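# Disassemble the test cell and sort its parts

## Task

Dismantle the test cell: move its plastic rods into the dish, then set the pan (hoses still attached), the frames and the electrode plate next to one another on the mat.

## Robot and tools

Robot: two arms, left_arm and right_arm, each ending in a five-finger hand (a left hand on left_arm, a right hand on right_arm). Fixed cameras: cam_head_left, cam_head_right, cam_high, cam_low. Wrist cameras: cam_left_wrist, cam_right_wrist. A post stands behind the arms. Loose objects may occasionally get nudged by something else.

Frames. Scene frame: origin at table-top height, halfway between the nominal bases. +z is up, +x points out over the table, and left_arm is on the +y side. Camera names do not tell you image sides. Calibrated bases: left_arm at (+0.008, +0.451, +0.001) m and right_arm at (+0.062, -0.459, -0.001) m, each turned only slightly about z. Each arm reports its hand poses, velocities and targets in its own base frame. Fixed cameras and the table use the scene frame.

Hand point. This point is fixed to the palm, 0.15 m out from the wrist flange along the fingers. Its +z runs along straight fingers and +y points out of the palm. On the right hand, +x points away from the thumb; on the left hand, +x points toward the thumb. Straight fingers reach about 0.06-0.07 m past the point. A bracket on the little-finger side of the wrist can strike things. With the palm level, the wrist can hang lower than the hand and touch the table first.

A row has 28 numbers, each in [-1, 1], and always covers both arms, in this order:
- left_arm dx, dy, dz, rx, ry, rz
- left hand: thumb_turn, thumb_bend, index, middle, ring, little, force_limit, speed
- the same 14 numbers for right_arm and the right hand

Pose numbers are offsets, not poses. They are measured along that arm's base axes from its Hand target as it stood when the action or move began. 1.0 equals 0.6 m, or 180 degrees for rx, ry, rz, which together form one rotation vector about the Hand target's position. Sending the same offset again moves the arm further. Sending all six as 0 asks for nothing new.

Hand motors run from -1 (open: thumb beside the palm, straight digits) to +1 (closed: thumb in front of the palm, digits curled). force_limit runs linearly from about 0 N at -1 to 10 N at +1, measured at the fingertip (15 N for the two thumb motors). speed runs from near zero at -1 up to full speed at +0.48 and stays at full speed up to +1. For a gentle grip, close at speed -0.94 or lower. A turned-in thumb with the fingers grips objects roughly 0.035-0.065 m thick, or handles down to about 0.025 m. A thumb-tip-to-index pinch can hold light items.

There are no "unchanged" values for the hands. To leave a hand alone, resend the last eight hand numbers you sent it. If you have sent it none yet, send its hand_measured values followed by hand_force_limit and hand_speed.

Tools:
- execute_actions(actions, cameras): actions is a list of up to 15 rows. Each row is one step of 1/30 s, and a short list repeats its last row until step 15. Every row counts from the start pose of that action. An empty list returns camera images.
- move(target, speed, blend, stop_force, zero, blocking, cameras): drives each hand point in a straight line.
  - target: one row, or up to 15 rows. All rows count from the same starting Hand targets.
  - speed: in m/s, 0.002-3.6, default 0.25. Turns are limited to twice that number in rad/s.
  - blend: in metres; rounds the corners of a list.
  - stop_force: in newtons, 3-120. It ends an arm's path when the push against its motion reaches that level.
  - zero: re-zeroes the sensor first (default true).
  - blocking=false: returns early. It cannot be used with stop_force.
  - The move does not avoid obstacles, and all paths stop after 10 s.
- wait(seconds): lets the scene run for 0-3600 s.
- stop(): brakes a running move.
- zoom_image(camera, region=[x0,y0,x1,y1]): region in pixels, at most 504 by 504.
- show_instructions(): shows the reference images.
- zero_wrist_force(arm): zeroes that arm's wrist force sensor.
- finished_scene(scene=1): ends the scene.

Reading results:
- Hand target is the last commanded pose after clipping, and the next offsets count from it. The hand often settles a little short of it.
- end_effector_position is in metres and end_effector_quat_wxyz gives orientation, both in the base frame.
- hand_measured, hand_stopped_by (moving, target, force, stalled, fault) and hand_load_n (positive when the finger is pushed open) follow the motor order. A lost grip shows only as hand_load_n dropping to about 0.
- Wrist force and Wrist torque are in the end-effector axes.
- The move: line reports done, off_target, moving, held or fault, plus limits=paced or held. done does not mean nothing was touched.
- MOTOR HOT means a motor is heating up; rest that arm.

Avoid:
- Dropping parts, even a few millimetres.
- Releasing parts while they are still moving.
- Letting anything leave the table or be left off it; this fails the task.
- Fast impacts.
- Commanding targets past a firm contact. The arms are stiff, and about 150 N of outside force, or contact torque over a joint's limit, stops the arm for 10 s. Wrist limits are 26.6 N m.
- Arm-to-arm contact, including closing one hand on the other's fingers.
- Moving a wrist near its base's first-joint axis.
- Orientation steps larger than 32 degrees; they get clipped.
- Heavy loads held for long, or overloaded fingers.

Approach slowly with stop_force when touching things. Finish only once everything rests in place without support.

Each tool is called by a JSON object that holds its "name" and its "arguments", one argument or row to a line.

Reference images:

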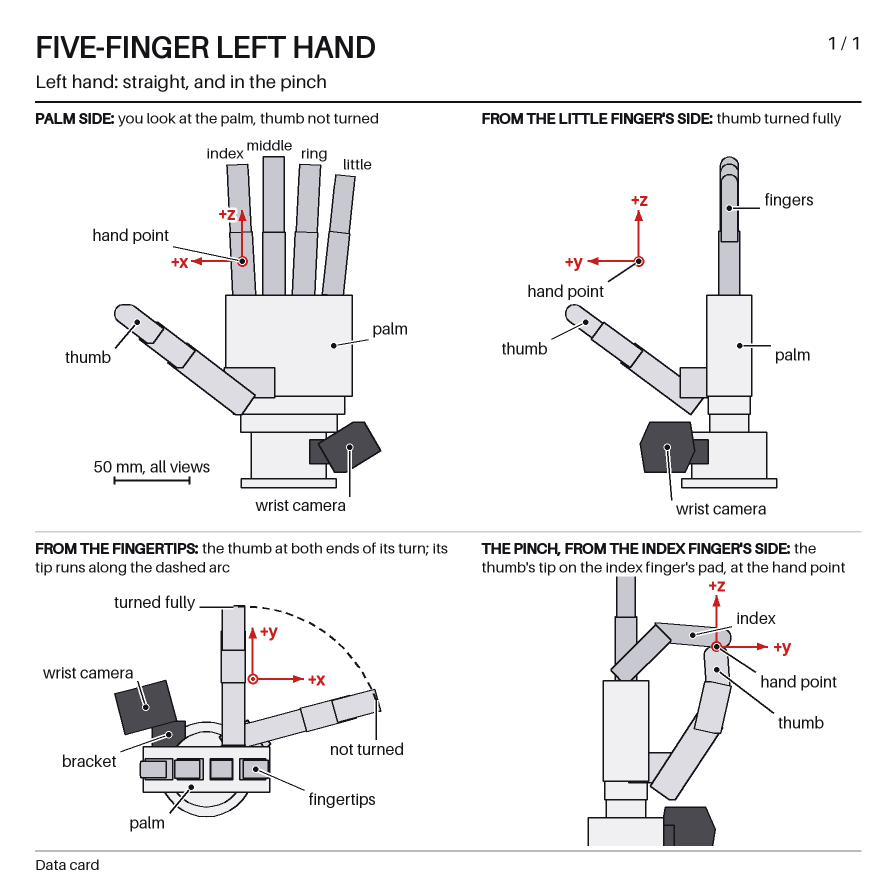

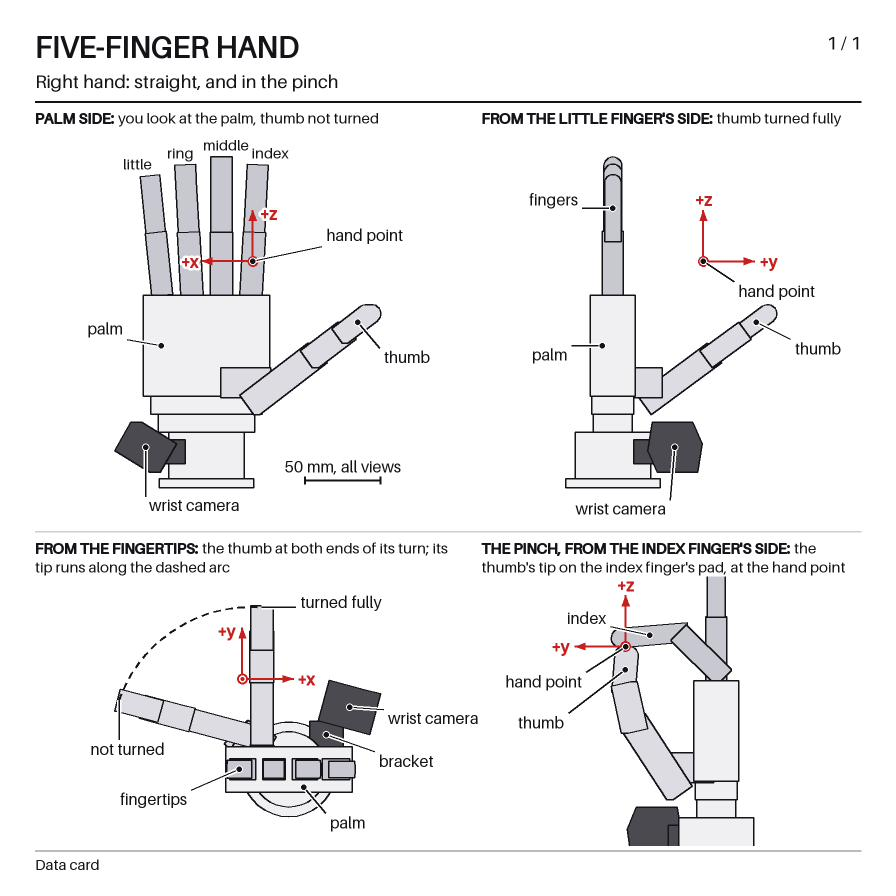

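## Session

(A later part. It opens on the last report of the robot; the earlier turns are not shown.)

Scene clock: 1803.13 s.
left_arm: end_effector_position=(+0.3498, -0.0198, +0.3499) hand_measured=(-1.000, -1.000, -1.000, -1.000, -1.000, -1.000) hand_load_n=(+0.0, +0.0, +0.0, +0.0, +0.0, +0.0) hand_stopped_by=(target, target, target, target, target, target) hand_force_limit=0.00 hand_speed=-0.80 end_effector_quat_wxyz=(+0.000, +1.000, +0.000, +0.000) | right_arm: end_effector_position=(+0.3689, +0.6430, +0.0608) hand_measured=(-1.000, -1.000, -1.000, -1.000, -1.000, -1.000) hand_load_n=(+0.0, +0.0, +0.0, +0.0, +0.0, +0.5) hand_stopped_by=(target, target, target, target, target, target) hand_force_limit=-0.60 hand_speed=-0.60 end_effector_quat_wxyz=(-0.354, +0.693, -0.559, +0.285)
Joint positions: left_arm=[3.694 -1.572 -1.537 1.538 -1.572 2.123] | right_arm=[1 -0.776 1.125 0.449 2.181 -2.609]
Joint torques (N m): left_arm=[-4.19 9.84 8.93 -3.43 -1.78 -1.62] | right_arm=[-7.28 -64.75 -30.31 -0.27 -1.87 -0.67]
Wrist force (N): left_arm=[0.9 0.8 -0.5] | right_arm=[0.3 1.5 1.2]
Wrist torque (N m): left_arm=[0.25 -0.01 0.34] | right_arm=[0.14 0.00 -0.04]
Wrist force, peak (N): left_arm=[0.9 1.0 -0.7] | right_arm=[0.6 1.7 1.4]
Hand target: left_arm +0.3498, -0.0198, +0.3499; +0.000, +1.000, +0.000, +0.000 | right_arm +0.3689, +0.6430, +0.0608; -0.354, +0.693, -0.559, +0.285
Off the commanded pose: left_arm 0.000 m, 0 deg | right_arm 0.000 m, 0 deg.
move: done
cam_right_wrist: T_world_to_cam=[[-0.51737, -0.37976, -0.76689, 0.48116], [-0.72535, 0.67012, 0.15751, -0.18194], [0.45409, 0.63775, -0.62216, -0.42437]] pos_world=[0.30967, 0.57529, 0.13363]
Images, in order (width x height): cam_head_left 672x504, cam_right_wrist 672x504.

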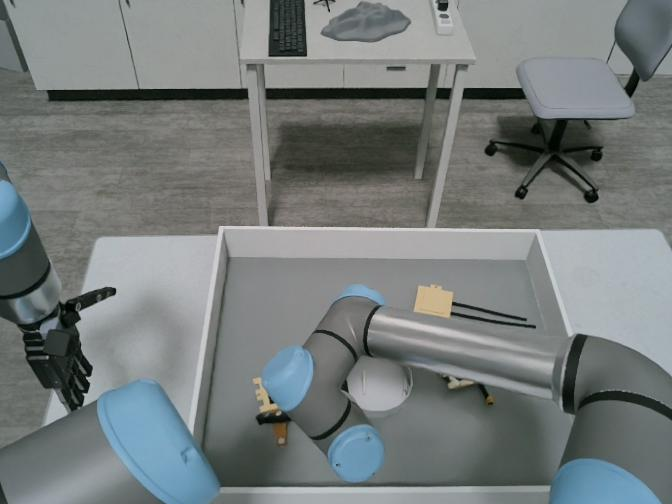

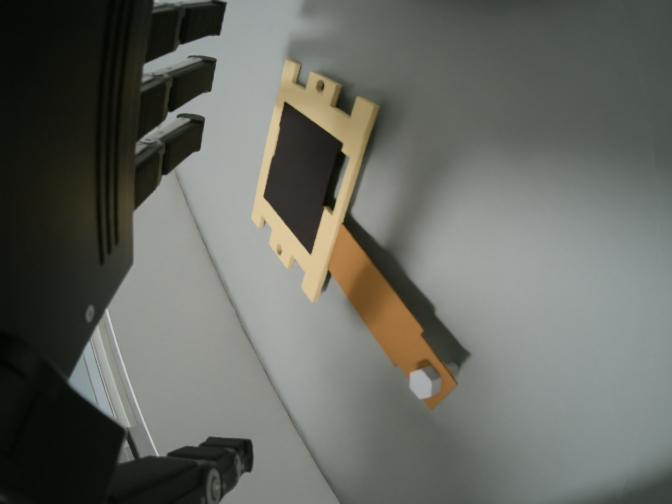

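{"name": "move", "arguments": {
  "target": [
    [0,0,0,0,0,0,-1,-1,-1,-1,-1,-1,0,-0.8,0,0,0.115,0,0,0,1,-1,-0.6,-0.6,-0.6,-0.6,-0.6,-0.6],
    [0,0,0,0,0,0,-1,-1,-1,-1,-1,-1,0,-0.8,0.1138,0.066,0.115,0,0,0,1,-1,-0.6,-0.6,-0.6,-0.6,-0.6,-0.6],
    [0,0,0,0,0,0,-1,-1,-1,-1,-1,-1,0,-0.8,0.1138,0.066,-0.0247,0,0,0,1,-1,-0.6,-0.6,-0.6,-0.6,-0.6,-0.6]
  ],
  "speed": [0.1,0.1,0.06],
  "cameras": ["cam_right_wrist"]
}}

{"name": "zoom_image", "arguments": {
  "camera": "cam_right_wrist",
  "region": [250, 0, 672, 400]
}}

Scene clock: 1900.50 s.
left_arm: end_effector_position=(+0.3498, -0.0198, +0.3499) hand_measured=(-1.000, -1.000, -1.000, -1.000, -1.000, -1.000) hand_load_n=(+0.0, +0.0, +0.0, +0.0, +0.0, +0.0) hand_stopped_by=(target, target, target, target, target, target) hand_force_limit=0.00 hand_speed=-0.80 end_effector_quat_wxyz=(+0.000, +1.000, +0.000, +0.000) | right_arm: end_effector_position=(+0.4372, +0.6825, +0.0457) hand_measured=(+1.000, -1.000, -0.600, -0.600, -0.600, -0.600) hand_load_n=(+0.0, +0.0, +0.0, +0.5, +0.0, +0.0) hand_stopped_by=(target, target, target, target, target, target) hand_force_limit=-0.60 hand_speed=-0.60 end_effector_quat_wxyz=(-0.354, +0.693, -0.559, +0.285)
Joint positions: left_arm=[3.694 -1.572 -1.537 1.538 -1.572 2.123] | right_arm=[0.946 -0.596 0.822 0.546 2.143 -2.655]
Joint torques (N m): left_arm=[-3.9 9.7 9.17 -3.33 -1.88 -1.6] | right_arm=[5.22 -71.49 -32.64 2.4 0.16 -1.49]
Wrist force (N): left_arm=[0.7 1.0 -0.6] | right_arm=[0.2 0.6 1.2]
Wrist torque (N m): left_arm=[0.28 0.02 0.31] | right_arm=[0.04 -0.04 -0.06]
Wrist force, peak (N): left_arm=[0.9 1.1 -0.4] | right_arm=[0.2 2.4 1.7]
Hand target: left_arm +0.3498, -0.0198, +0.3499; +0.000, +1.000, +0.000, +0.000 | right_arm +0.4372, +0.6826, +0.0460; -0.354, +0.693, -0.559, +0.285
Off the commanded pose: left_arm 0.000 m, 0 deg | right_arm 0.000 m, 0 deg.
move: done
cam_right_wrist: T_world_to_cam=[[-0.51756, -0.38, -0.76664, 0.52019], [-0.72526, 0.67024, 0.15741, -0.1566], [0.45401, 0.63748, -0.62249, -0.48968]] pos_world=[0.37797, 0.61479, 0.11863]

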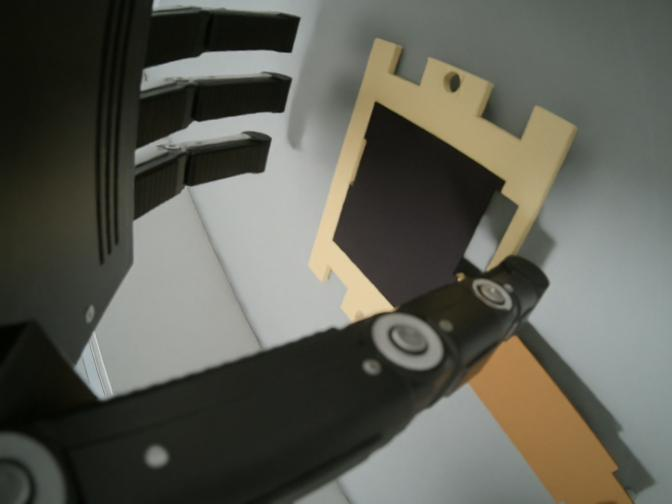

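Scaled by 1.194 from the camera's image (finer frame: 960x720).

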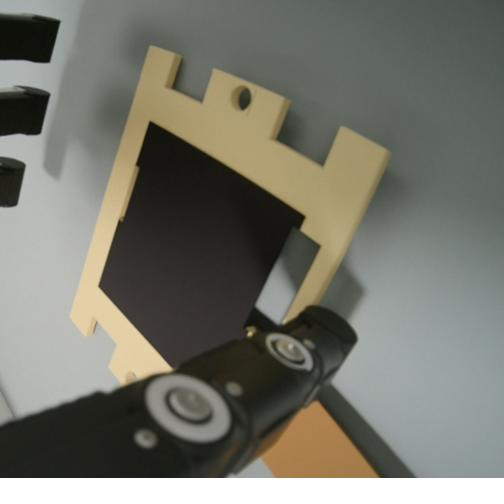

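{"name": "move", "arguments": {
  "target": [0,0,0,0,0,0,-1,-1,-1,-1,-1,-1,0,-0.8,-0.002,0.0098,0,0,0,0,1,-1,-0.6,-0.6,-0.6,-0.6,-0.6,-0.6],
  "speed": 0.03
}}

{"name": "move", "arguments": {
  "target": [0,0,0,0,0,0,-1,-1,-1,-1,-1,-1,0,-0.8,0,0,-0.045,0,0,0,1,-1,-0.6,-0.6,-0.6,-0.6,-0.6,-0.6],
  "speed": 0.01,
  "stop_force": 3,
  "cameras": ["cam_right_wrist"]
}}

{"name": "zoom_image", "arguments": {
  "camera": "cam_right_wrist",
  "region": [250, 0, 672, 400]
}}

Scene clock: 1919.30 s.
left_arm: end_effector_position=(+0.3498, -0.0198, +0.3499) hand_measured=(-1.000, -1.000, -1.000, -1.000, -1.000, -1.000) hand_load_n=(+0.0, +0.0, +0.0, +0.0, +0.0, +0.0) hand_stopped_by=(target, target, target, target, target, target) hand_force_limit=0.00 hand_speed=-0.80 end_effector_quat_wxyz=(+0.000, +1.000, +0.000, +0.000) | right_arm: end_effector_position=(+0.4360, +0.6885, +0.0459) hand_measured=(+1.000, -1.000, -0.600, -0.600, -0.600, -0.600) hand_load_n=(+0.0, +0.0, +0.0, +0.0, +0.0, +0.0) hand_stopped_by=(target, target, target, target, target, target) hand_force_limit=-0.60 hand_speed=-0.60 end_effector_quat_wxyz=(-0.354, +0.693, -0.560, +0.285)
Joint positions: left_arm=[3.694 -1.572 -1.537 1.538 -1.572 2.123] | right_arm=[0.953 -0.579 0.791 0.564 2.148 -2.649]
Joint torques (N m): left_arm=[-5.24 9.55 9.23 -3.31 -1.85 -1.73] | right_arm=[-7.12 -70.08 -8.49 -0.8 -0.47 -1.43]
Wrist force (N): left_arm=[0.7 0.4 -0.5] | right_arm=[0.5 0.8 1.1]
Wrist torque (N m): left_arm=[0.18 0.02 0.34] | right_arm=[0.06 -0.08 -0.07]
Wrist force, peak (N): left_arm=[1.0 1.1 -0.4] | right_arm=[0.5 1.1 1.1]
Hand target: left_arm +0.3498, -0.0198, +0.3499; +0.000, +1.000, +0.000, +0.000 | right_arm +0.4360, +0.6885, +0.0460; -0.354, +0.693, -0.559, +0.285
Off the commanded pose: left_arm 0.000 m, 0 deg | right_arm 0.000 m, 0 deg.
move: done

Scene clock: 1920.90 s.
left_arm: end_effector_position=(+0.3498, -0.0198, +0.3499) hand_measured=(-1.000, -1.000, -1.000, -1.000, -1.000, -1.000) hand_load_n=(+0.0, +0.0, +0.0, +0.0, +0.0, +0.0) hand_stopped_by=(target, target, target, target, target, target) hand_force_limit=0.00 hand_speed=-0.80 end_effector_quat_wxyz=(+0.000, +1.000, +0.000, +0.000) | right_arm: end_effector_position=(+0.4360, +0.6885, +0.0413) hand_measured=(+1.000, -1.000, -0.600, -0.600, -0.600, -0.600) hand_load_n=(+0.0, +0.0, +0.0, +0.0, +0.0, +0.0) hand_stopped_by=(target, target, target, target, target, target) hand_force_limit=-0.60 hand_speed=-0.60 end_effector_quat_wxyz=(-0.354, +0.693, -0.560, +0.285)
Joint positions: left_arm=[3.694 -1.572 -1.537 1.538 -1.572 2.123] | right_arm=[0.953 -0.576 0.797 0.555 2.148 -2.649]
Joint torques (N m): left_arm=[-4.72 10.1 9.59 -3.44 -1.96 -1.67] | right_arm=[-6.8 -68.37 -29.36 1.81 -1.58 -1.29]
Wrist force (N): left_arm=[0.6 0.4 -0.5] | right_arm=[0.3 -1.7 -1.0]
Wrist torque (N m): left_arm=[0.20 0.03 0.33] | right_arm=[-0.12 -0.02 -0.10]
Wrist force, peak (N): left_arm=[0.7 1.1 -0.9] | right_arm=[0.3 -3.6 -2.0]
Hand target: left_arm +0.3498, -0.0198, +0.3499; +0.000, +1.000, +0.000, +0.000 | right_arm +0.4360, +0.6885, +0.0413; -0.354, +0.693, -0.560, +0.285 (not the last commanded pose)
Off the commanded pose: left_arm 0.000 m, 0 deg | right_arm 0.022 m, 0 deg.
move: contact (right_arm)
cam_right_wrist: T_world_to_cam=[[-0.51733, -0.37971, -0.76693, 0.51816], [-0.72536, 0.67011, 0.15752, -0.16068], [0.45412, 0.63779, -0.62209, -0.49603]] pos_world=[0.37677, 0.62079, 0.11413]

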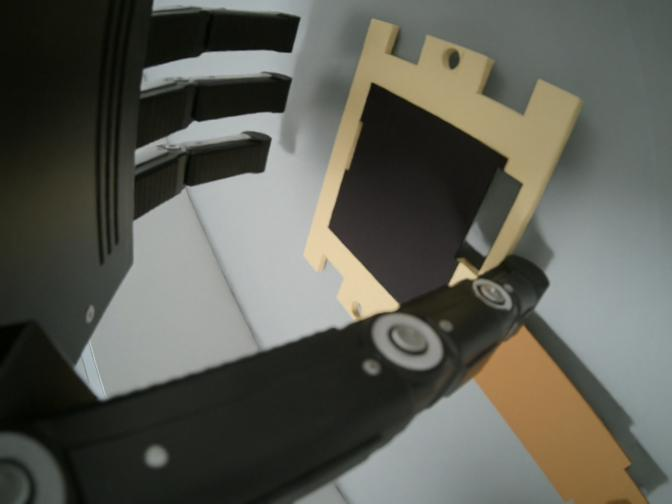

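Scaled by 1.194 from the camera's image (finer frame: 960x720).

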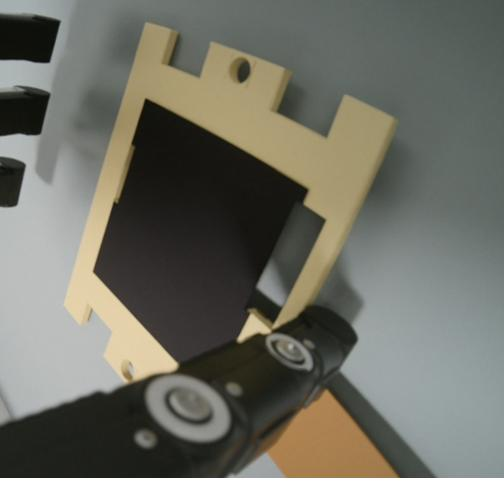

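{"name": "wait", "arguments": {
  "seconds": 0.1,
  "cameras": ["cam_low","cam_high","cam_head_right"]
}}

{"name": "zoom_image", "arguments": {
  "camera": "cam_high",
  "region": [340, 240, 440, 340]
}}

{"name": "zoom_image", "arguments": {
  "camera": "cam_low",
  "region": [260, 180, 420, 320]
}}

Scene clock: 1946.27 s.
left_arm: end_effector_position=(+0.3498, -0.0198, +0.3499) hand_measured=(-1.000, -1.000, -1.000, -1.000, -1.000, -1.000) hand_load_n=(+0.0, +0.0, +0.0, +0.0, +0.0, +0.0) hand_stopped_by=(target, target, target, target, target, target) hand_force_limit=0.00 hand_speed=-0.80 end_effector_quat_wxyz=(+0.000, +1.000, +0.000, +0.000) | right_arm: end_effector_position=(+0.4360, +0.6885, +0.0413) hand_measured=(+1.000, -1.000, -0.600, -0.600, -0.600, -0.600) hand_load_n=(+0.0, +0.0, +0.0, +0.0, +0.0, +0.0) hand_stopped_by=(target, target, target, target, target, target) hand_force_limit=-0.60 hand_speed=-0.60 end_effector_quat_wxyz=(-0.354, +0.693, -0.560, +0.285)
Joint positions: left_arm=[3.694 -1.572 -1.537 1.538 -1.572 2.123] | right_arm=[0.953 -0.576 0.797 0.555 2.148 -2.649]
Joint torques (N m): left_arm=[-4.25 9.75 8.8 -3.36 -1.87 -1.52] | right_arm=[-5.59 -69.06 -30.3 1.11 -0.85 -0.8]
Wrist force (N): left_arm=[0.9 0.5 -0.5] | right_arm=[0.4 -1.8 -0.9]
Wrist torque (N m): left_arm=[0.21 0.00 0.34] | right_arm=[-0.15 -0.03 -0.09]
Wrist force, peak (N): left_arm=[0.9 1.1 -0.6] | right_arm=[0.4 -2.2 -1.0]
Hand target: left_arm +0.3498, -0.0198, +0.3499; +0.000, +1.000, +0.000, +0.000 | right_arm +0.4360, +0.6885, +0.0413; -0.354, +0.693, -0.560, +0.285 (not the last commanded pose)
Off the commanded pose: left_arm 0.000 m, 0 deg | right_arm 0.022 m, 0 deg.
wait: 0.10 s; at rest from the start
Images, in order (width x height): cam_head_right 672x504, cam_high 672x504, cam_low 672x504.

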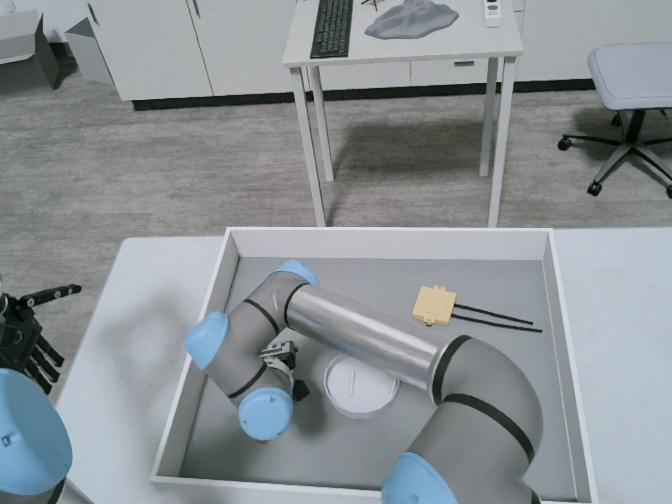

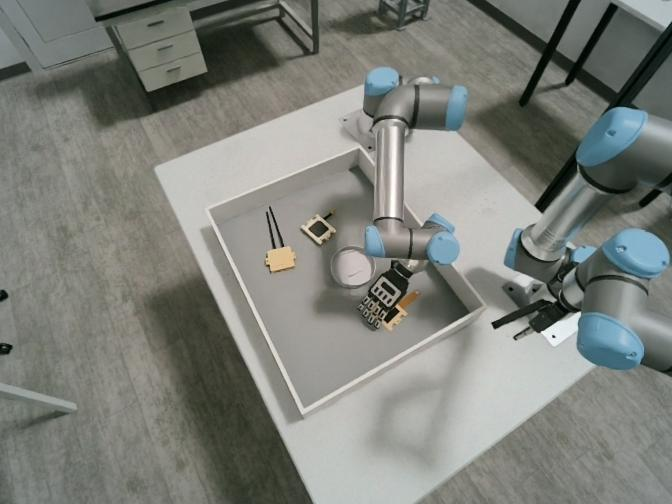

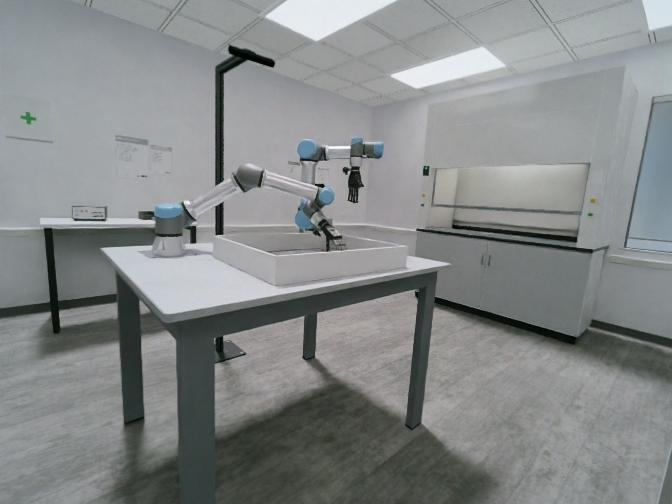

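Scaled by 5.040 from the camera's image (finer frame: 960x720).

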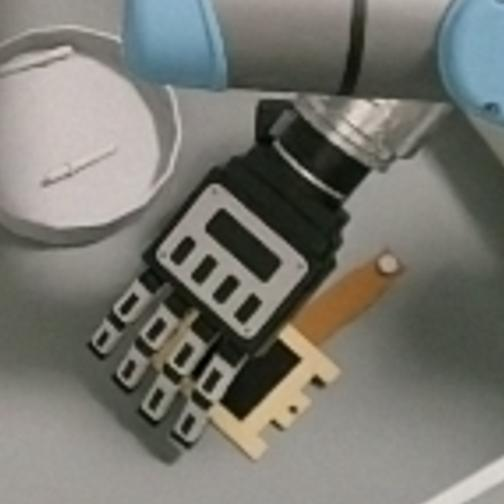

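Scaled by 3.150 from the camera's image (finer frame: 960x720).

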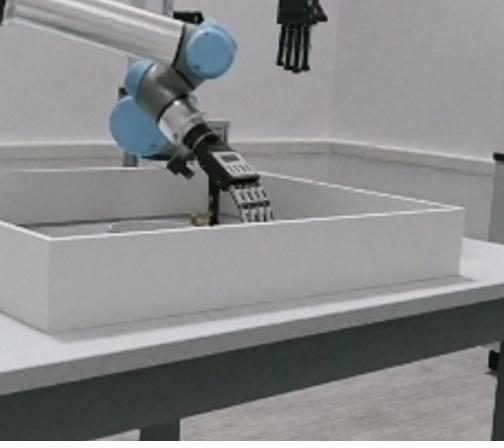

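{"name": "move", "arguments": {
  "target": [
    [0,0,0,0,0,0,-1,-1,-1,-1,-1,-1,0,-0.8,0,0,0.008,0,0,0,1,-1,-0.6,-0.6,-0.6,-0.6,-0.6,-0.6],
    [0,0,0,0,0,0,-1,-1,-1,-1,-1,-1,0,-0.8,-0.0082,-0.0017,0.008,0,0,0,1,-1,-0.6,-0.6,-0.6,-0.6,-0.6,-0.6]
  ],
  "speed": 0.02
}}

{"name": "move", "arguments": {
  "target": [0,0,0,0,0,0,-1,-1,-1,-1,-1,-1,0,-0.8,0,0,-0.045,0,0,0,1,-1,-0.6,-0.6,-0.6,-0.6,-0.6,-0.6],
  "speed": 0.01,
  "stop_force": 3,
  "cameras": ["cam_right_wrist"]
}}

{"name": "zoom_image", "arguments": {
  "camera": "cam_right_wrist",
  "region": [250, 0, 672, 400]
}}

Scene clock: 1962.67 s.
left_arm: end_effector_position=(+0.3498, -0.0198, +0.3499) hand_measured=(-1.000, -1.000, -1.000, -1.000, -1.000, -1.000) hand_load_n=(+0.0, +0.0, +0.0, +0.0, +0.0, +0.0) hand_stopped_by=(target, target, target, target, target, target) hand_force_limit=0.00 hand_speed=-0.80 end_effector_quat_wxyz=(+0.000, +1.000, +0.000, +0.000) | right_arm: end_effector_position=(+0.4310, +0.6875, +0.0462) hand_measured=(+1.000, -1.000, -0.600, -0.600, -0.600, -0.600) hand_load_n=(+0.0, +0.0, +0.0, +0.0, +0.0, +0.0) hand_stopped_by=(target, target, target, target, target, target) hand_force_limit=-0.60 hand_speed=-0.60 end_effector_quat_wxyz=(-0.354, +0.693, -0.560, +0.285)
Joint positions: left_arm=[3.694 -1.572 -1.537 1.538 -1.572 2.123] | right_arm=[0.958 -0.588 0.808 0.558 2.152 -2.645]
Joint torques (N m): left_arm=[-5.04 9.71 8.81 -3.38 -1.84 -1.58] | right_arm=[-5.99 -48.9 -33.77 1.83 0.36 -1.15]
Wrist force (N): left_arm=[0.7 0.9 -0.4] | right_arm=[0.4 0.7 1.0]
Wrist torque (N m): left_arm=[0.26 0.03 0.33] | right_arm=[0.06 -0.07 -0.08]
Wrist force, peak (N): left_arm=[0.8 1.0 -0.7] | right_arm=[0.7 -2.0 -1.0]
Hand target: left_arm +0.3498, -0.0198, +0.3499; +0.000, +1.000, +0.000, +0.000 | right_arm +0.4311, +0.6875, +0.0461; -0.354, +0.693, -0.560, +0.285
Off the commanded pose: left_arm 0.000 m, 0 deg | right_arm 0.000 m, 0 deg.
move: done

Scene clock: 1965.03 s.
left_arm: end_effector_position=(+0.3498, -0.0198, +0.3499) hand_measured=(-1.000, -1.000, -1.000, -1.000, -1.000, -1.000) hand_load_n=(+0.0, +0.0, +0.0, +0.0, +0.0, +0.0) hand_stopped_by=(target, target, target, target, target, target) hand_force_limit=0.00 hand_speed=-0.80 end_effector_quat_wxyz=(+0.000, +1.000, +0.000, +0.000) | right_arm: end_effector_position=(+0.4311, +0.6875, +0.0338) hand_measured=(+1.000, -1.000, -0.600, -0.600, -0.600, -0.600) hand_load_n=(+0.0, +0.0, +0.0, +0.0, +0.0, +0.0) hand_stopped_by=(target, target, target, target, target, target) hand_force_limit=-0.60 hand_speed=-0.60 end_effector_quat_wxyz=(-0.354, +0.693, -0.560, +0.285)
Joint positions: left_arm=[3.694 -1.572 -1.537 1.538 -1.572 2.123] | right_arm=[0.958 -0.579 0.823 0.534 2.152 -2.645]
Joint torques (N m): left_arm=[-4.32 9.76 8.91 -3.31 -1.61 -1.66] | right_arm=[-7.03 -67.93 -30.04 1.66 -1.57 -1.01]
Wrist force (N): left_arm=[0.8 0.9 -0.3] | right_arm=[0.1 -2.0 -1.1]
Wrist torque (N m): left_arm=[0.25 0.00 0.34] | right_arm=[-0.16 0.00 -0.11]
Wrist force, peak (N): left_arm=[0.7 1.1 -0.7] | right_arm=[-0.4 -4.7 -2.9]
Hand target: left_arm +0.3498, -0.0198, +0.3499; +0.000, +1.000, +0.000, +0.000 | right_arm +0.4311, +0.6875, +0.0338; -0.354, +0.693, -0.560, +0.285 (not the last commanded pose)
Off the commanded pose: left_arm 0.000 m, 0 deg | right_arm 0.015 m, 0 deg.
move: contact (right_arm)
cam_right_wrist: T_world_to_cam=[[-0.51733, -0.37971, -0.76693, 0.5095], [-0.72536, 0.67011, 0.15752, -0.16238], [0.45412, 0.63779, -0.62209, -0.49783]] pos_world=[0.37187, 0.61979, 0.10663]

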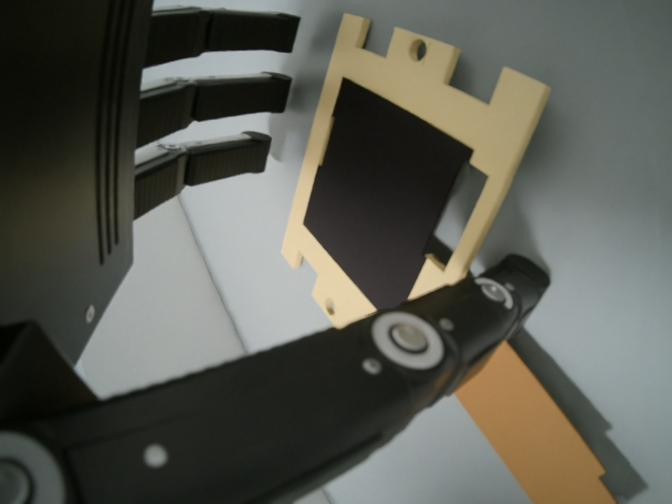

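Scaled by 1.194 from the camera's image (finer frame: 960x720).

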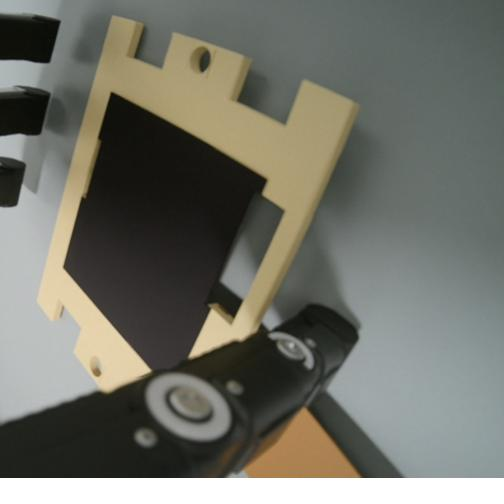

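{"name": "move", "arguments": {
  "target": [0,0,0,0,0,0,-1,-1,-1,-1,-1,-1,0,-0.8,0,0,0.0027,0,0,0,1,-1,-0.6,-0.6,-0.6,-0.6,-0.6,-0.6],
  "speed": 0.01
}}

{"name": "move", "arguments": {
  "target": [0,0,0,0,0,0,-1,-1,-1,-1,-1,-1,0,-0.8,0,0,0,0,0,0,1,-1,0,0,-0.6,-0.6,-0.6,-0.94],
  "speed": 0.01,
  "cameras": ["cam_right_wrist"]
}}

{"name": "zoom_image", "arguments": {
  "camera": "cam_right_wrist",
  "region": [250, 0, 672, 400]
}}

Scene clock: 1995.83 s.
left_arm: end_effector_position=(+0.3498, -0.0198, +0.3499) hand_measured=(-1.000, -1.000, -1.000, -1.000, -1.000, -1.000) hand_load_n=(+0.0, +0.0, +0.0, +0.0, +0.0, +0.0) hand_stopped_by=(target, target, target, target, target, target) hand_force_limit=0.00 hand_speed=-0.80 end_effector_quat_wxyz=(+0.000, +1.000, +0.000, +0.000) | right_arm: end_effector_position=(+0.4311, +0.6875, +0.0356) hand_measured=(+1.000, -1.000, -0.600, -0.600, -0.600, -0.600) hand_load_n=(+0.0, +0.0, +0.0, +0.0, +0.0, +0.0) hand_stopped_by=(target, target, target, target, target, target) hand_force_limit=-0.60 hand_speed=-0.60 end_effector_quat_wxyz=(-0.354, +0.693, -0.560, +0.285)
Joint positions: left_arm=[3.694 -1.572 -1.537 1.538 -1.572 2.123] | right_arm=[0.958 -0.58 0.821 0.537 2.152 -2.645]
Joint torques (N m): left_arm=[-4.24 10.1 9.42 -3.19 -1.89 -1.73] | right_arm=[-6.78 -61.81 -21.83 -0.97 -1.36 -1.14]
Wrist force (N): left_arm=[0.7 1.0 -0.3] | right_arm=[0.6 0.7 0.9]
Wrist torque (N m): left_arm=[0.27 0.02 0.32] | right_arm=[0.08 -0.08 -0.06]
Wrist force, peak (N): left_arm=[0.9 1.0 -0.6] | right_arm=[0.1 -2.4 -1.4]
Hand target: left_arm +0.3498, -0.0198, +0.3499; +0.000, +1.000, +0.000, +0.000 | right_arm +0.4311, +0.6875, +0.0354; -0.354, +0.693, -0.560, +0.285
Off the commanded pose: left_arm 0.000 m, 0 deg | right_arm 0.000 m, 0 deg.
move: done

Scene clock: 1998.83 s.
left_arm: end_effector_position=(+0.3498, -0.0198, +0.3499) hand_measured=(-1.000, -1.000, -1.000, -1.000, -1.000, -1.000) hand_load_n=(+0.0, -0.5, +0.0, +0.0, +0.0, +0.0) hand_stopped_by=(target, target, target, target, target, target) hand_force_limit=0.00 hand_speed=-0.80 end_effector_quat_wxyz=(+0.000, +1.000, +0.000, +0.000) | right_arm: end_effector_position=(+0.4311, +0.6875, +0.0354) hand_measured=(+1.000, -1.000, -0.138, -0.392, -0.600, -0.600) hand_load_n=(+0.0, +0.0, +2.0, +2.5, +0.0, +0.0) hand_stopped_by=(target, target, force, force, target, target) hand_force_limit=-0.60 hand_speed=-0.94 end_effector_quat_wxyz=(-0.354, +0.693, -0.560, +0.285)
Joint positions: left_arm=[3.694 -1.572 -1.537 1.538 -1.572 2.123] | right_arm=[0.958 -0.58 0.821 0.537 2.152 -2.645]
Joint torques (N m): left_arm=[-4.04 9.4 9.2 -3.1 -1.72 -1.62] | right_arm=[-2.88 -48.71 -7.13 2.69 -1.14 -1.1]
Wrist force (N): left_arm=[0.7 0.9 -0.3] | right_arm=[0.6 -5.9 -0.1]
Wrist torque (N m): left_arm=[0.25 0.01 0.33] | right_arm=[-0.07 -0.05 -0.17]
Wrist force, peak (N): left_arm=[1.2 0.9 -0.4] | right_arm=[0.7 -6.0 -0.2]
Hand target: left_arm +0.3498, -0.0198, +0.3499; +0.000, +1.000, +0.000, +0.000 | right_arm +0.4311, +0.6875, +0.0354; -0.354, +0.693, -0.560, +0.285
Off the commanded pose: left_arm 0.000 m, 0 deg | right_arm 0.000 m, 0 deg.
move: done
cam_right_wrist: T_world_to_cam=[[-0.51733, -0.37971, -0.76693, 0.51072], [-0.72536, 0.67011, 0.15752, -0.16264], [0.45412, 0.63779, -0.62209, -0.49684]] pos_world=[0.37187, 0.61979, 0.10823]

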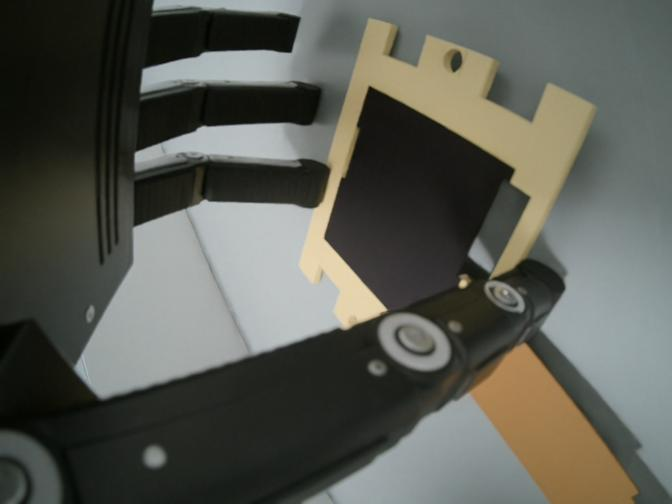

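Scaled by 1.194 from the camera's image (finer frame: 960x720).

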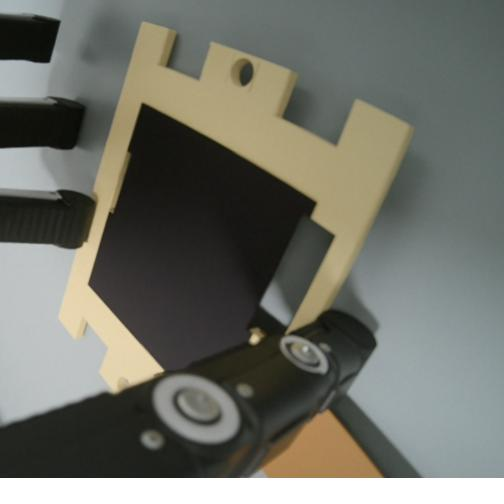

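{"name": "move", "arguments": {
  "target": [0,0,0,0,0,0,-1,-1,-1,-1,-1,-1,0,-0.8,0,0,0,0,0,0,1,-1,-0.6,-0.6,-0.6,-0.6,-0.6,-0.85],
  "speed": 0.01
}}

{"name": "move", "arguments": {
  "target": [0,0,0,0,0,0,-1,-1,-1,-1,-1,-1,0,-0.8,0,0,0.004,0,0,0,1,-1,-0.6,-0.6,-0.6,-0.6,-0.6,-0.85],
  "speed": 0.01
}}

{"name": "move", "arguments": {
  "target": [0,0,0,0,0,0,-1,-1,-1,-1,-1,-1,0,-0.8,0,0,0,0,0,0,1,-1,0.05,0.05,-0.6,-0.6,-0.6,-0.94],
  "speed": 0.01,
  "cameras": ["cam_right_wrist"]
}}

{"name": "zoom_image", "arguments": {
  "camera": "cam_right_wrist",
  "region": [250, 0, 672, 400]
}}

Scene clock: 2012.97 s.
left_arm: end_effector_position=(+0.3498, -0.0198, +0.3499) hand_measured=(-1.000, -1.000, -1.000, -1.000, -1.000, -1.000) hand_load_n=(+0.0, +0.0, +0.0, +0.0, +0.0, +0.0) hand_stopped_by=(target, target, target, target, target, target) hand_force_limit=0.00 hand_speed=-0.80 end_effector_quat_wxyz=(+0.000, +1.000, +0.000, +0.000) | right_arm: end_effector_position=(+0.4311, +0.6874, +0.0354) hand_measured=(+1.000, -1.000, -0.600, -0.600, -0.600, -0.600) hand_load_n=(+0.0, +0.0, +0.0, +0.0, +0.0, +0.0) hand_stopped_by=(target, target, target, target, target, target) hand_force_limit=-0.60 hand_speed=-0.85 end_effector_quat_wxyz=(-0.354, +0.693, -0.560, +0.285)
Joint positions: left_arm=[3.694 -1.572 -1.537 1.538 -1.572 2.123] | right_arm=[0.958 -0.58 0.821 0.537 2.152 -2.645]
Joint torques (N m): left_arm=[-4.22 10.06 9.56 -3.28 -1.7 -1.64] | right_arm=[5.98 -50.36 -8.9 -0.58 -0.65 -1.01]
Wrist force (N): left_arm=[0.7 1.0 -0.4] | right_arm=[0.4 1.2 0.8]
Wrist torque (N m): left_arm=[0.28 0.02 0.32] | right_arm=[0.15 -0.05 -0.05]
Wrist force, peak (N): left_arm=[0.6 1.4 -0.5] | right_arm=[0.4 -6.2 0.0]
Hand target: left_arm +0.3498, -0.0198, +0.3499; +0.000, +1.000, +0.000, +0.000 | right_arm +0.4311, +0.6875, +0.0354; -0.354, +0.693, -0.560, +0.285
Off the commanded pose: left_arm 0.000 m, 0 deg | right_arm 0.000 m, 0 deg.
move: done

Scene clock: 2013.47 s.
left_arm: end_effector_position=(+0.3498, -0.0198, +0.3499) hand_measured=(-1.000, -1.000, -1.000, -1.000, -1.000, -1.000) hand_load_n=(+0.0, +0.0, +0.0, +0.0, +0.0, +0.0) hand_stopped_by=(target, target, target, target, target, target) hand_force_limit=0.00 hand_speed=-0.80 end_effector_quat_wxyz=(+0.000, +1.000, +0.000, +0.000) | right_arm: end_effector_position=(+0.4311, +0.6874, +0.0379) hand_measured=(+1.000, -1.000, -0.600, -0.600, -0.600, -0.600) hand_load_n=(+0.0, +0.0, +0.0, +0.0, +0.0, +0.0) hand_stopped_by=(target, target, target, target, target, target) hand_force_limit=-0.60 hand_speed=-0.85 end_effector_quat_wxyz=(-0.354, +0.693, -0.560, +0.285)
Joint positions: left_arm=[3.694 -1.572 -1.537 1.538 -1.572 2.123] | right_arm=[0.958 -0.582 0.818 0.542 2.152 -2.645]
Joint torques (N m): left_arm=[-5.19 10.17 9.24 -3.25 -1.84 -1.64] | right_arm=[6.03 -67.69 -27.1 -0.07 -0.78 -1.09]
Wrist force (N): left_arm=[0.8 0.6 -0.2] | right_arm=[0.4 0.9 1.0]
Wrist torque (N m): left_arm=[0.21 0.01 0.34] | right_arm=[0.08 -0.06 -0.07]
Wrist force, peak (N): left_arm=[0.9 0.9 -0.6] | right_arm=[0.5 1.2 0.9]
Hand target: left_arm +0.3498, -0.0198, +0.3499; +0.000, +1.000, +0.000, +0.000 | right_arm +0.4311, +0.6875, +0.0378; -0.354, +0.693, -0.560, +0.285
Off the commanded pose: left_arm 0.000 m, 0 deg | right_arm 0.000 m, 0 deg.
move: done

Scene clock: 2017.57 s.
left_arm: end_effector_position=(+0.3498, -0.0198, +0.3499) hand_measured=(-1.000, -1.000, -1.000, -1.000, -1.000, -1.000) hand_load_n=(+0.0, +0.0, +0.0, -0.5, +0.0, +0.0) hand_stopped_by=(target, target, target, target, target, target) hand_force_limit=0.00 hand_speed=-0.80 end_effector_quat_wxyz=(+0.000, +1.000, +0.000, +0.000) | right_arm: end_effector_position=(+0.4311, +0.6875, +0.0379) hand_measured=(+1.000, -1.000, +0.050, -0.200, -0.600, -0.600) hand_load_n=(+0.5, +0.5, +0.0, +2.5, +0.0, +0.0) hand_stopped_by=(target, target, target, force, target, target) hand_force_limit=-0.60 hand_speed=-0.94 end_effector_quat_wxyz=(-0.354, +0.693, -0.560, +0.285)
Joint positions: left_arm=[3.694 -1.572 -1.537 1.538 -1.572 2.123] | right_arm=[0.958 -0.582 0.818 0.542 2.152 -2.645]
Joint torques (N m): left_arm=[-3.74 10.09 9.38 -3.2 -1.9 -1.64] | right_arm=[6.03 -52.17 -8.86 -0.19 -0.56 -1.07]
Wrist force (N): left_arm=[0.8 0.9 -0.7] | right_arm=[0.4 0.2 0.9]
Wrist torque (N m): left_arm=[0.27 0.00 0.33] | right_arm=[0.04 -0.06 -0.08]
Wrist force, peak (N): left_arm=[0.8 1.0 -0.8] | right_arm=[0.6 0.9 1.2]
Hand target: left_arm +0.3498, -0.0198, +0.3499; +0.000, +1.000, +0.000, +0.000 | right_arm +0.4311, +0.6875, +0.0378; -0.354, +0.693, -0.560, +0.285
Off the commanded pose: left_arm 0.000 m, 0 deg | right_arm 0.000 m, 0 deg.
move: done
cam_right_wrist: T_world_to_cam=[[-0.51733, -0.37971, -0.76693, 0.51256], [-0.72536, 0.67011, 0.15752, -0.16301], [0.45412, 0.63779, -0.62209, -0.49534]] pos_world=[0.37187, 0.61979, 0.11063]

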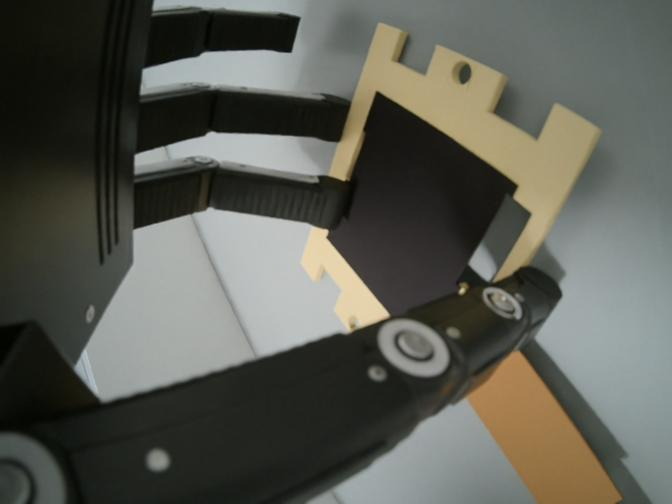

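Scaled by 1.194 from the camera's image (finer frame: 960x720).

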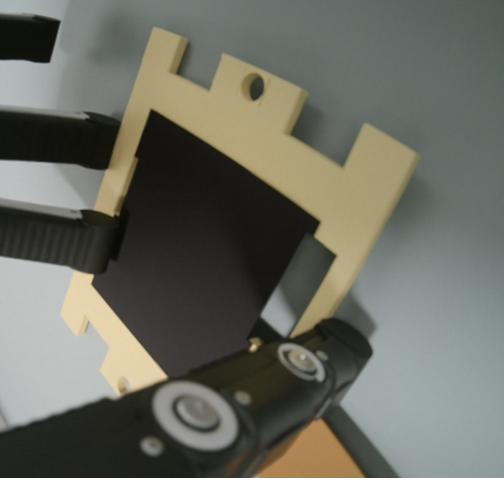

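{"name": "move", "arguments": {
  "target": [0,0,0,0,0,0,-1,-1,-1,-1,-1,-1,0,-0.8,0,0,0,0,0,0,1,-1,-0.6,-0.6,-0.6,-0.6,-0.6,-0.85],
  "speed": 0.01
}}

{"name": "move", "arguments": {
  "target": [0,0,0,0,0,0,-1,-1,-1,-1,-1,-1,0,-0.8,0,0,-0.0037,-0.0272,-0.0058,0,1,-1,-0.6,-0.6,-0.6,-0.6,-0.6,-0.85],
  "speed": 0.02
}}

{"name": "move", "arguments": {
  "target": [0,0,0,0,0,0,-1,-1,-1,-1,-1,-1,0,-0.8,0,0,0,0,0,0,1,-1,0.05,0.05,-0.6,-0.6,-0.6,-0.94],
  "speed": 0.01,
  "cameras": ["cam_right_wrist"]
}}

{"name": "zoom_image", "arguments": {
  "camera": "cam_right_wrist",
  "region": [250, 0, 672, 400]
}}

Scene clock: 2036.43 s.
left_arm: end_effector_position=(+0.3498, -0.0198, +0.3499) hand_measured=(-1.000, -1.000, -1.000, -1.000, -1.000, -1.000) hand_load_n=(+0.0, +0.0, +0.0, +0.0, +0.0, +0.0) hand_stopped_by=(target, target, target, target, target, target) hand_force_limit=0.00 hand_speed=-0.80 end_effector_quat_wxyz=(+0.000, +1.000, +0.000, +0.000) | right_arm: end_effector_position=(+0.4311, +0.6875, +0.0378) hand_measured=(+1.000, -1.000, -0.600, -0.600, -0.600, -0.600) hand_load_n=(+0.0, +0.0, +0.0, +0.0, +0.0, +0.0) hand_stopped_by=(target, target, target, target, target, target) hand_force_limit=-0.60 hand_speed=-0.85 end_effector_quat_wxyz=(-0.354, +0.693, -0.560, +0.285)
Joint positions: left_arm=[3.694 -1.572 -1.537 1.538 -1.572 2.123] | right_arm=[0.958 -0.582 0.818 0.542 2.152 -2.645]
Joint torques (N m): left_arm=[-3.07 9.36 8.92 -3.3 -1.85 -1.68] | right_arm=[5.98 -51.7 -11.06 0.4 -0.19 -1.24]
Wrist force (N): left_arm=[0.5 0.6 0.0] | right_arm=[0.7 0.8 1.0]
Wrist torque (N m): left_arm=[0.19 0.07 0.33] | right_arm=[0.07 -0.11 -0.04]
Wrist force, peak (N): left_arm=[0.8 1.2 -0.4] | right_arm=[0.3 1.0 1.2]
Hand target: left_arm +0.3498, -0.0198, +0.3499; +0.000, +1.000, +0.000, +0.000 | right_arm +0.4311, +0.6875, +0.0378; -0.354, +0.693, -0.560, +0.285
Off the commanded pose: left_arm 0.000 m, 0 deg | right_arm 0.000 m, 0 deg.
move: done

Scene clock: 2038.87 s.
left_arm: end_effector_position=(+0.3498, -0.0198, +0.3499) hand_measured=(-1.000, -1.000, -1.000, -1.000, -1.000, -1.000) hand_load_n=(+0.0, +0.0, +0.0, +0.0, +0.0, +0.0) hand_stopped_by=(target, target, target, target, target, target) hand_force_limit=0.00 hand_speed=-0.80 end_effector_quat_wxyz=(+0.000, +1.000, +0.000, +0.000) | right_arm: end_effector_position=(+0.4311, +0.6875, +0.0356) hand_measured=(+1.000, -1.000, -0.600, -0.600, -0.600, -0.600) hand_load_n=(+0.0, +0.0, +0.0, +0.0, +0.0, +0.0) hand_stopped_by=(target, target, target, target, target, target) hand_force_limit=-0.60 hand_speed=-0.85 end_effector_quat_wxyz=(-0.329, +0.705, -0.543, +0.315)
Joint positions: left_arm=[3.694 -1.572 -1.537 1.538 -1.572 2.123] | right_arm=[0.977 -0.523 0.712 0.628 2.21 -2.683]
Joint torques (N m): left_arm=[-4.51 10.39 9.29 -3.28 -1.9 -1.57] | right_arm=[0.31 -68.84 -7.89 -0.26 -0.37 1.25]
Wrist force (N): left_arm=[0.7 0.7 -0.2] | right_arm=[0.3 0.9 1.1]
Wrist torque (N m): left_arm=[0.21 0.04 0.33] | right_arm=[0.06 -0.04 0.02]
Wrist force, peak (N): left_arm=[1.1 0.9 -0.5] | right_arm=[0.3 1.2 1.2]
Hand target: left_arm +0.3498, -0.0198, +0.3499; +0.000, +1.000, +0.000, +0.000 | right_arm +0.4311, +0.6875, +0.0356; -0.329, +0.705, -0.544, +0.315
Off the commanded pose: left_arm 0.000 m, 0 deg | right_arm 0.000 m, 0 deg.
move: done

Scene clock: 2041.83 s.
left_arm: end_effector_position=(+0.3498, -0.0198, +0.3499) hand_measured=(-1.000, -1.000, -1.000, -1.000, -1.000, -1.000) hand_load_n=(+0.0, +0.0, +0.0, +0.0, +0.0, +0.0) hand_stopped_by=(target, target, target, target, target, target) hand_force_limit=0.00 hand_speed=-0.80 end_effector_quat_wxyz=(+0.000, +1.000, +0.000, +0.000) | right_arm: end_effector_position=(+0.4311, +0.6875, +0.0356) hand_measured=(+1.000, -1.000, -0.144, -0.218, -0.600, -0.600) hand_load_n=(+0.0, +0.0, +2.0, +2.0, -0.5, +0.0) hand_stopped_by=(target, target, force, force, target, target) hand_force_limit=-0.60 hand_speed=-0.94 end_effector_quat_wxyz=(-0.329, +0.705, -0.544, +0.315)
Joint positions: left_arm=[3.694 -1.572 -1.537 1.538 -1.572 2.123] | right_arm=[0.977 -0.524 0.712 0.628 2.21 -2.683]
Joint torques (N m): left_arm=[-3.43 10.17 8.8 -3.15 -1.76 -1.62] | right_arm=[-5.93 -66.5 -8.55 0.7 -1.83 1.49]
Wrist force (N): left_arm=[0.7 1.0 -0.3] | right_arm=[1.1 -5.1 0.0]
Wrist torque (N m): left_arm=[0.28 0.02 0.32] | right_arm=[-0.09 -0.06 -0.06]
Wrist force, peak (N): left_arm=[0.9 1.3 -0.5] | right_arm=[1.3 -5.1 -0.3]
Hand target: left_arm +0.3498, -0.0198, +0.3499; +0.000, +1.000, +0.000, +0.000 | right_arm +0.4311, +0.6875, +0.0356; -0.329, +0.705, -0.544, +0.315
Off the commanded pose: left_arm 0.000 m, 0 deg | right_arm 0.000 m, 0 deg.
move: done
cam_right_wrist: T_world_to_cam=[[-0.50362, -0.44411, -0.74104, 0.54832], [-0.72754, 0.68058, 0.08656, -0.16638], [0.4659, 0.58273, -0.66586, -0.46232]] pos_world=[0.37049, 0.62616, 0.11289]

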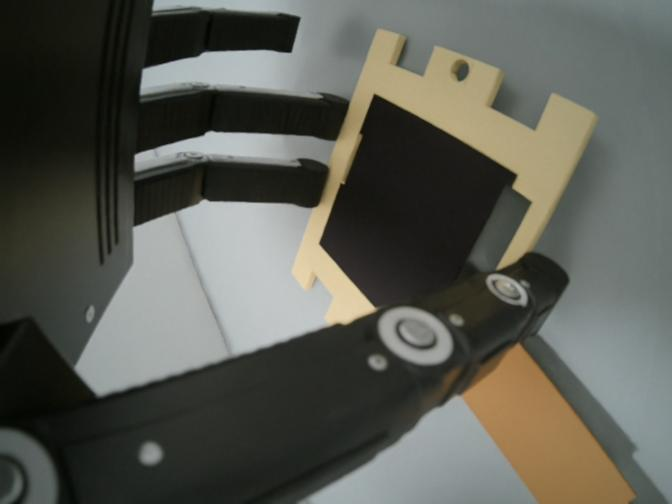

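Scaled by 1.194 from the camera's image (finer frame: 960x720).

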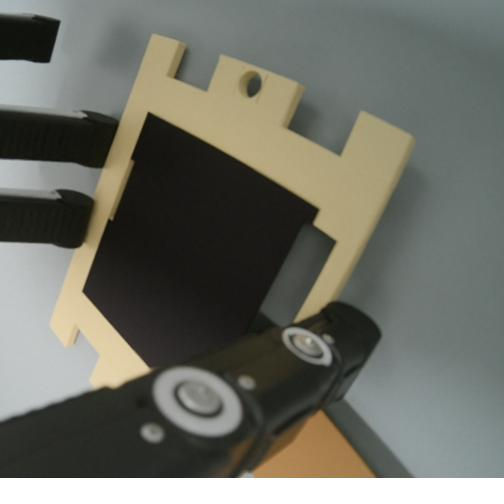

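{"name": "move", "arguments": {
  "target": [0,0,0,0,0,0,-1,-1,-1,-1,-1,-1,0,-0.8,0,0,0.02,0,0,0,1,-1,0.05,0.05,-0.6,-0.6,-0.6,-0.94],
  "speed": 0.015,
  "cameras": ["cam_right_wrist"]
}}

{"name": "zoom_image", "arguments": {
  "camera": "cam_right_wrist",
  "region": [250, 0, 672, 400]
}}

Scene clock: 2051.33 s.
left_arm: end_effector_position=(+0.3498, -0.0198, +0.3499) hand_measured=(-1.000, -1.000, -1.000, -1.000, -1.000, -1.000) hand_load_n=(+0.0, +0.0, +0.0, +0.0, +0.0, +0.0) hand_stopped_by=(target, target, target, target, target, target) hand_force_limit=0.00 hand_speed=-0.80 end_effector_quat_wxyz=(+0.000, +1.000, +0.000, +0.000) | right_arm: end_effector_position=(+0.4311, +0.6875, +0.0478) hand_measured=(+1.000, -1.000, -0.144, -0.218, -0.600, -0.600) hand_load_n=(+0.0, +0.0, +0.0, +0.0, +0.0, +0.0) hand_stopped_by=(target, target, force, force, target, target) hand_force_limit=-0.60 hand_speed=-0.94 end_effector_quat_wxyz=(-0.329, +0.705, -0.544, +0.315)
Joint positions: left_arm=[3.694 -1.572 -1.537 1.538 -1.572 2.123] | right_arm=[0.977 -0.531 0.696 0.652 2.21 -2.683]
Joint torques (N m): left_arm=[-4.03 10.15 9.94 -3.15 -1.92 -1.69] | right_arm=[-5.27 -62.6 -20 -0.42 -1.56 -0.35]
Wrist force (N): left_arm=[0.8 0.8 -0.5] | right_arm=[0.3 0.9 0.8]
Wrist torque (N m): left_arm=[0.24 0.00 0.33] | right_arm=[0.08 -0.04 -0.01]
Wrist force, peak (N): left_arm=[0.7 1.0 -1.0] | right_arm=[1.1 -5.4 -0.5]
Hand target: left_arm +0.3498, -0.0198, +0.3499; +0.000, +1.000, +0.000, +0.000 | right_arm +0.4311, +0.6875, +0.0476; -0.329, +0.705, -0.544, +0.315
Off the commanded pose: left_arm 0.000 m, 0 deg | right_arm 0.000 m, 0 deg.
move: done
cam_right_wrist: T_world_to_cam=[[-0.50362, -0.44411, -0.74104, 0.55729], [-0.72754, 0.68058, 0.08656, -0.16743], [0.4659, 0.58273, -0.66586, -0.45426]] pos_world=[0.37049, 0.62616, 0.12499]

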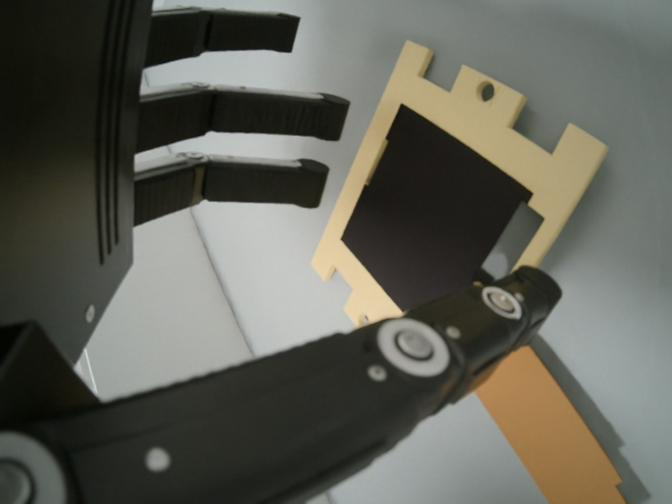

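Scaled by 1.194 from the camera's image (finer frame: 960x720).

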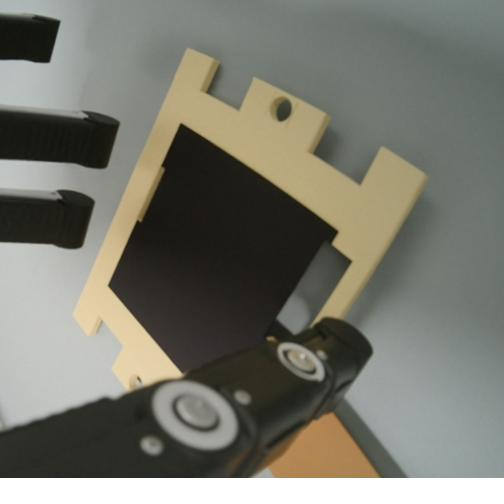

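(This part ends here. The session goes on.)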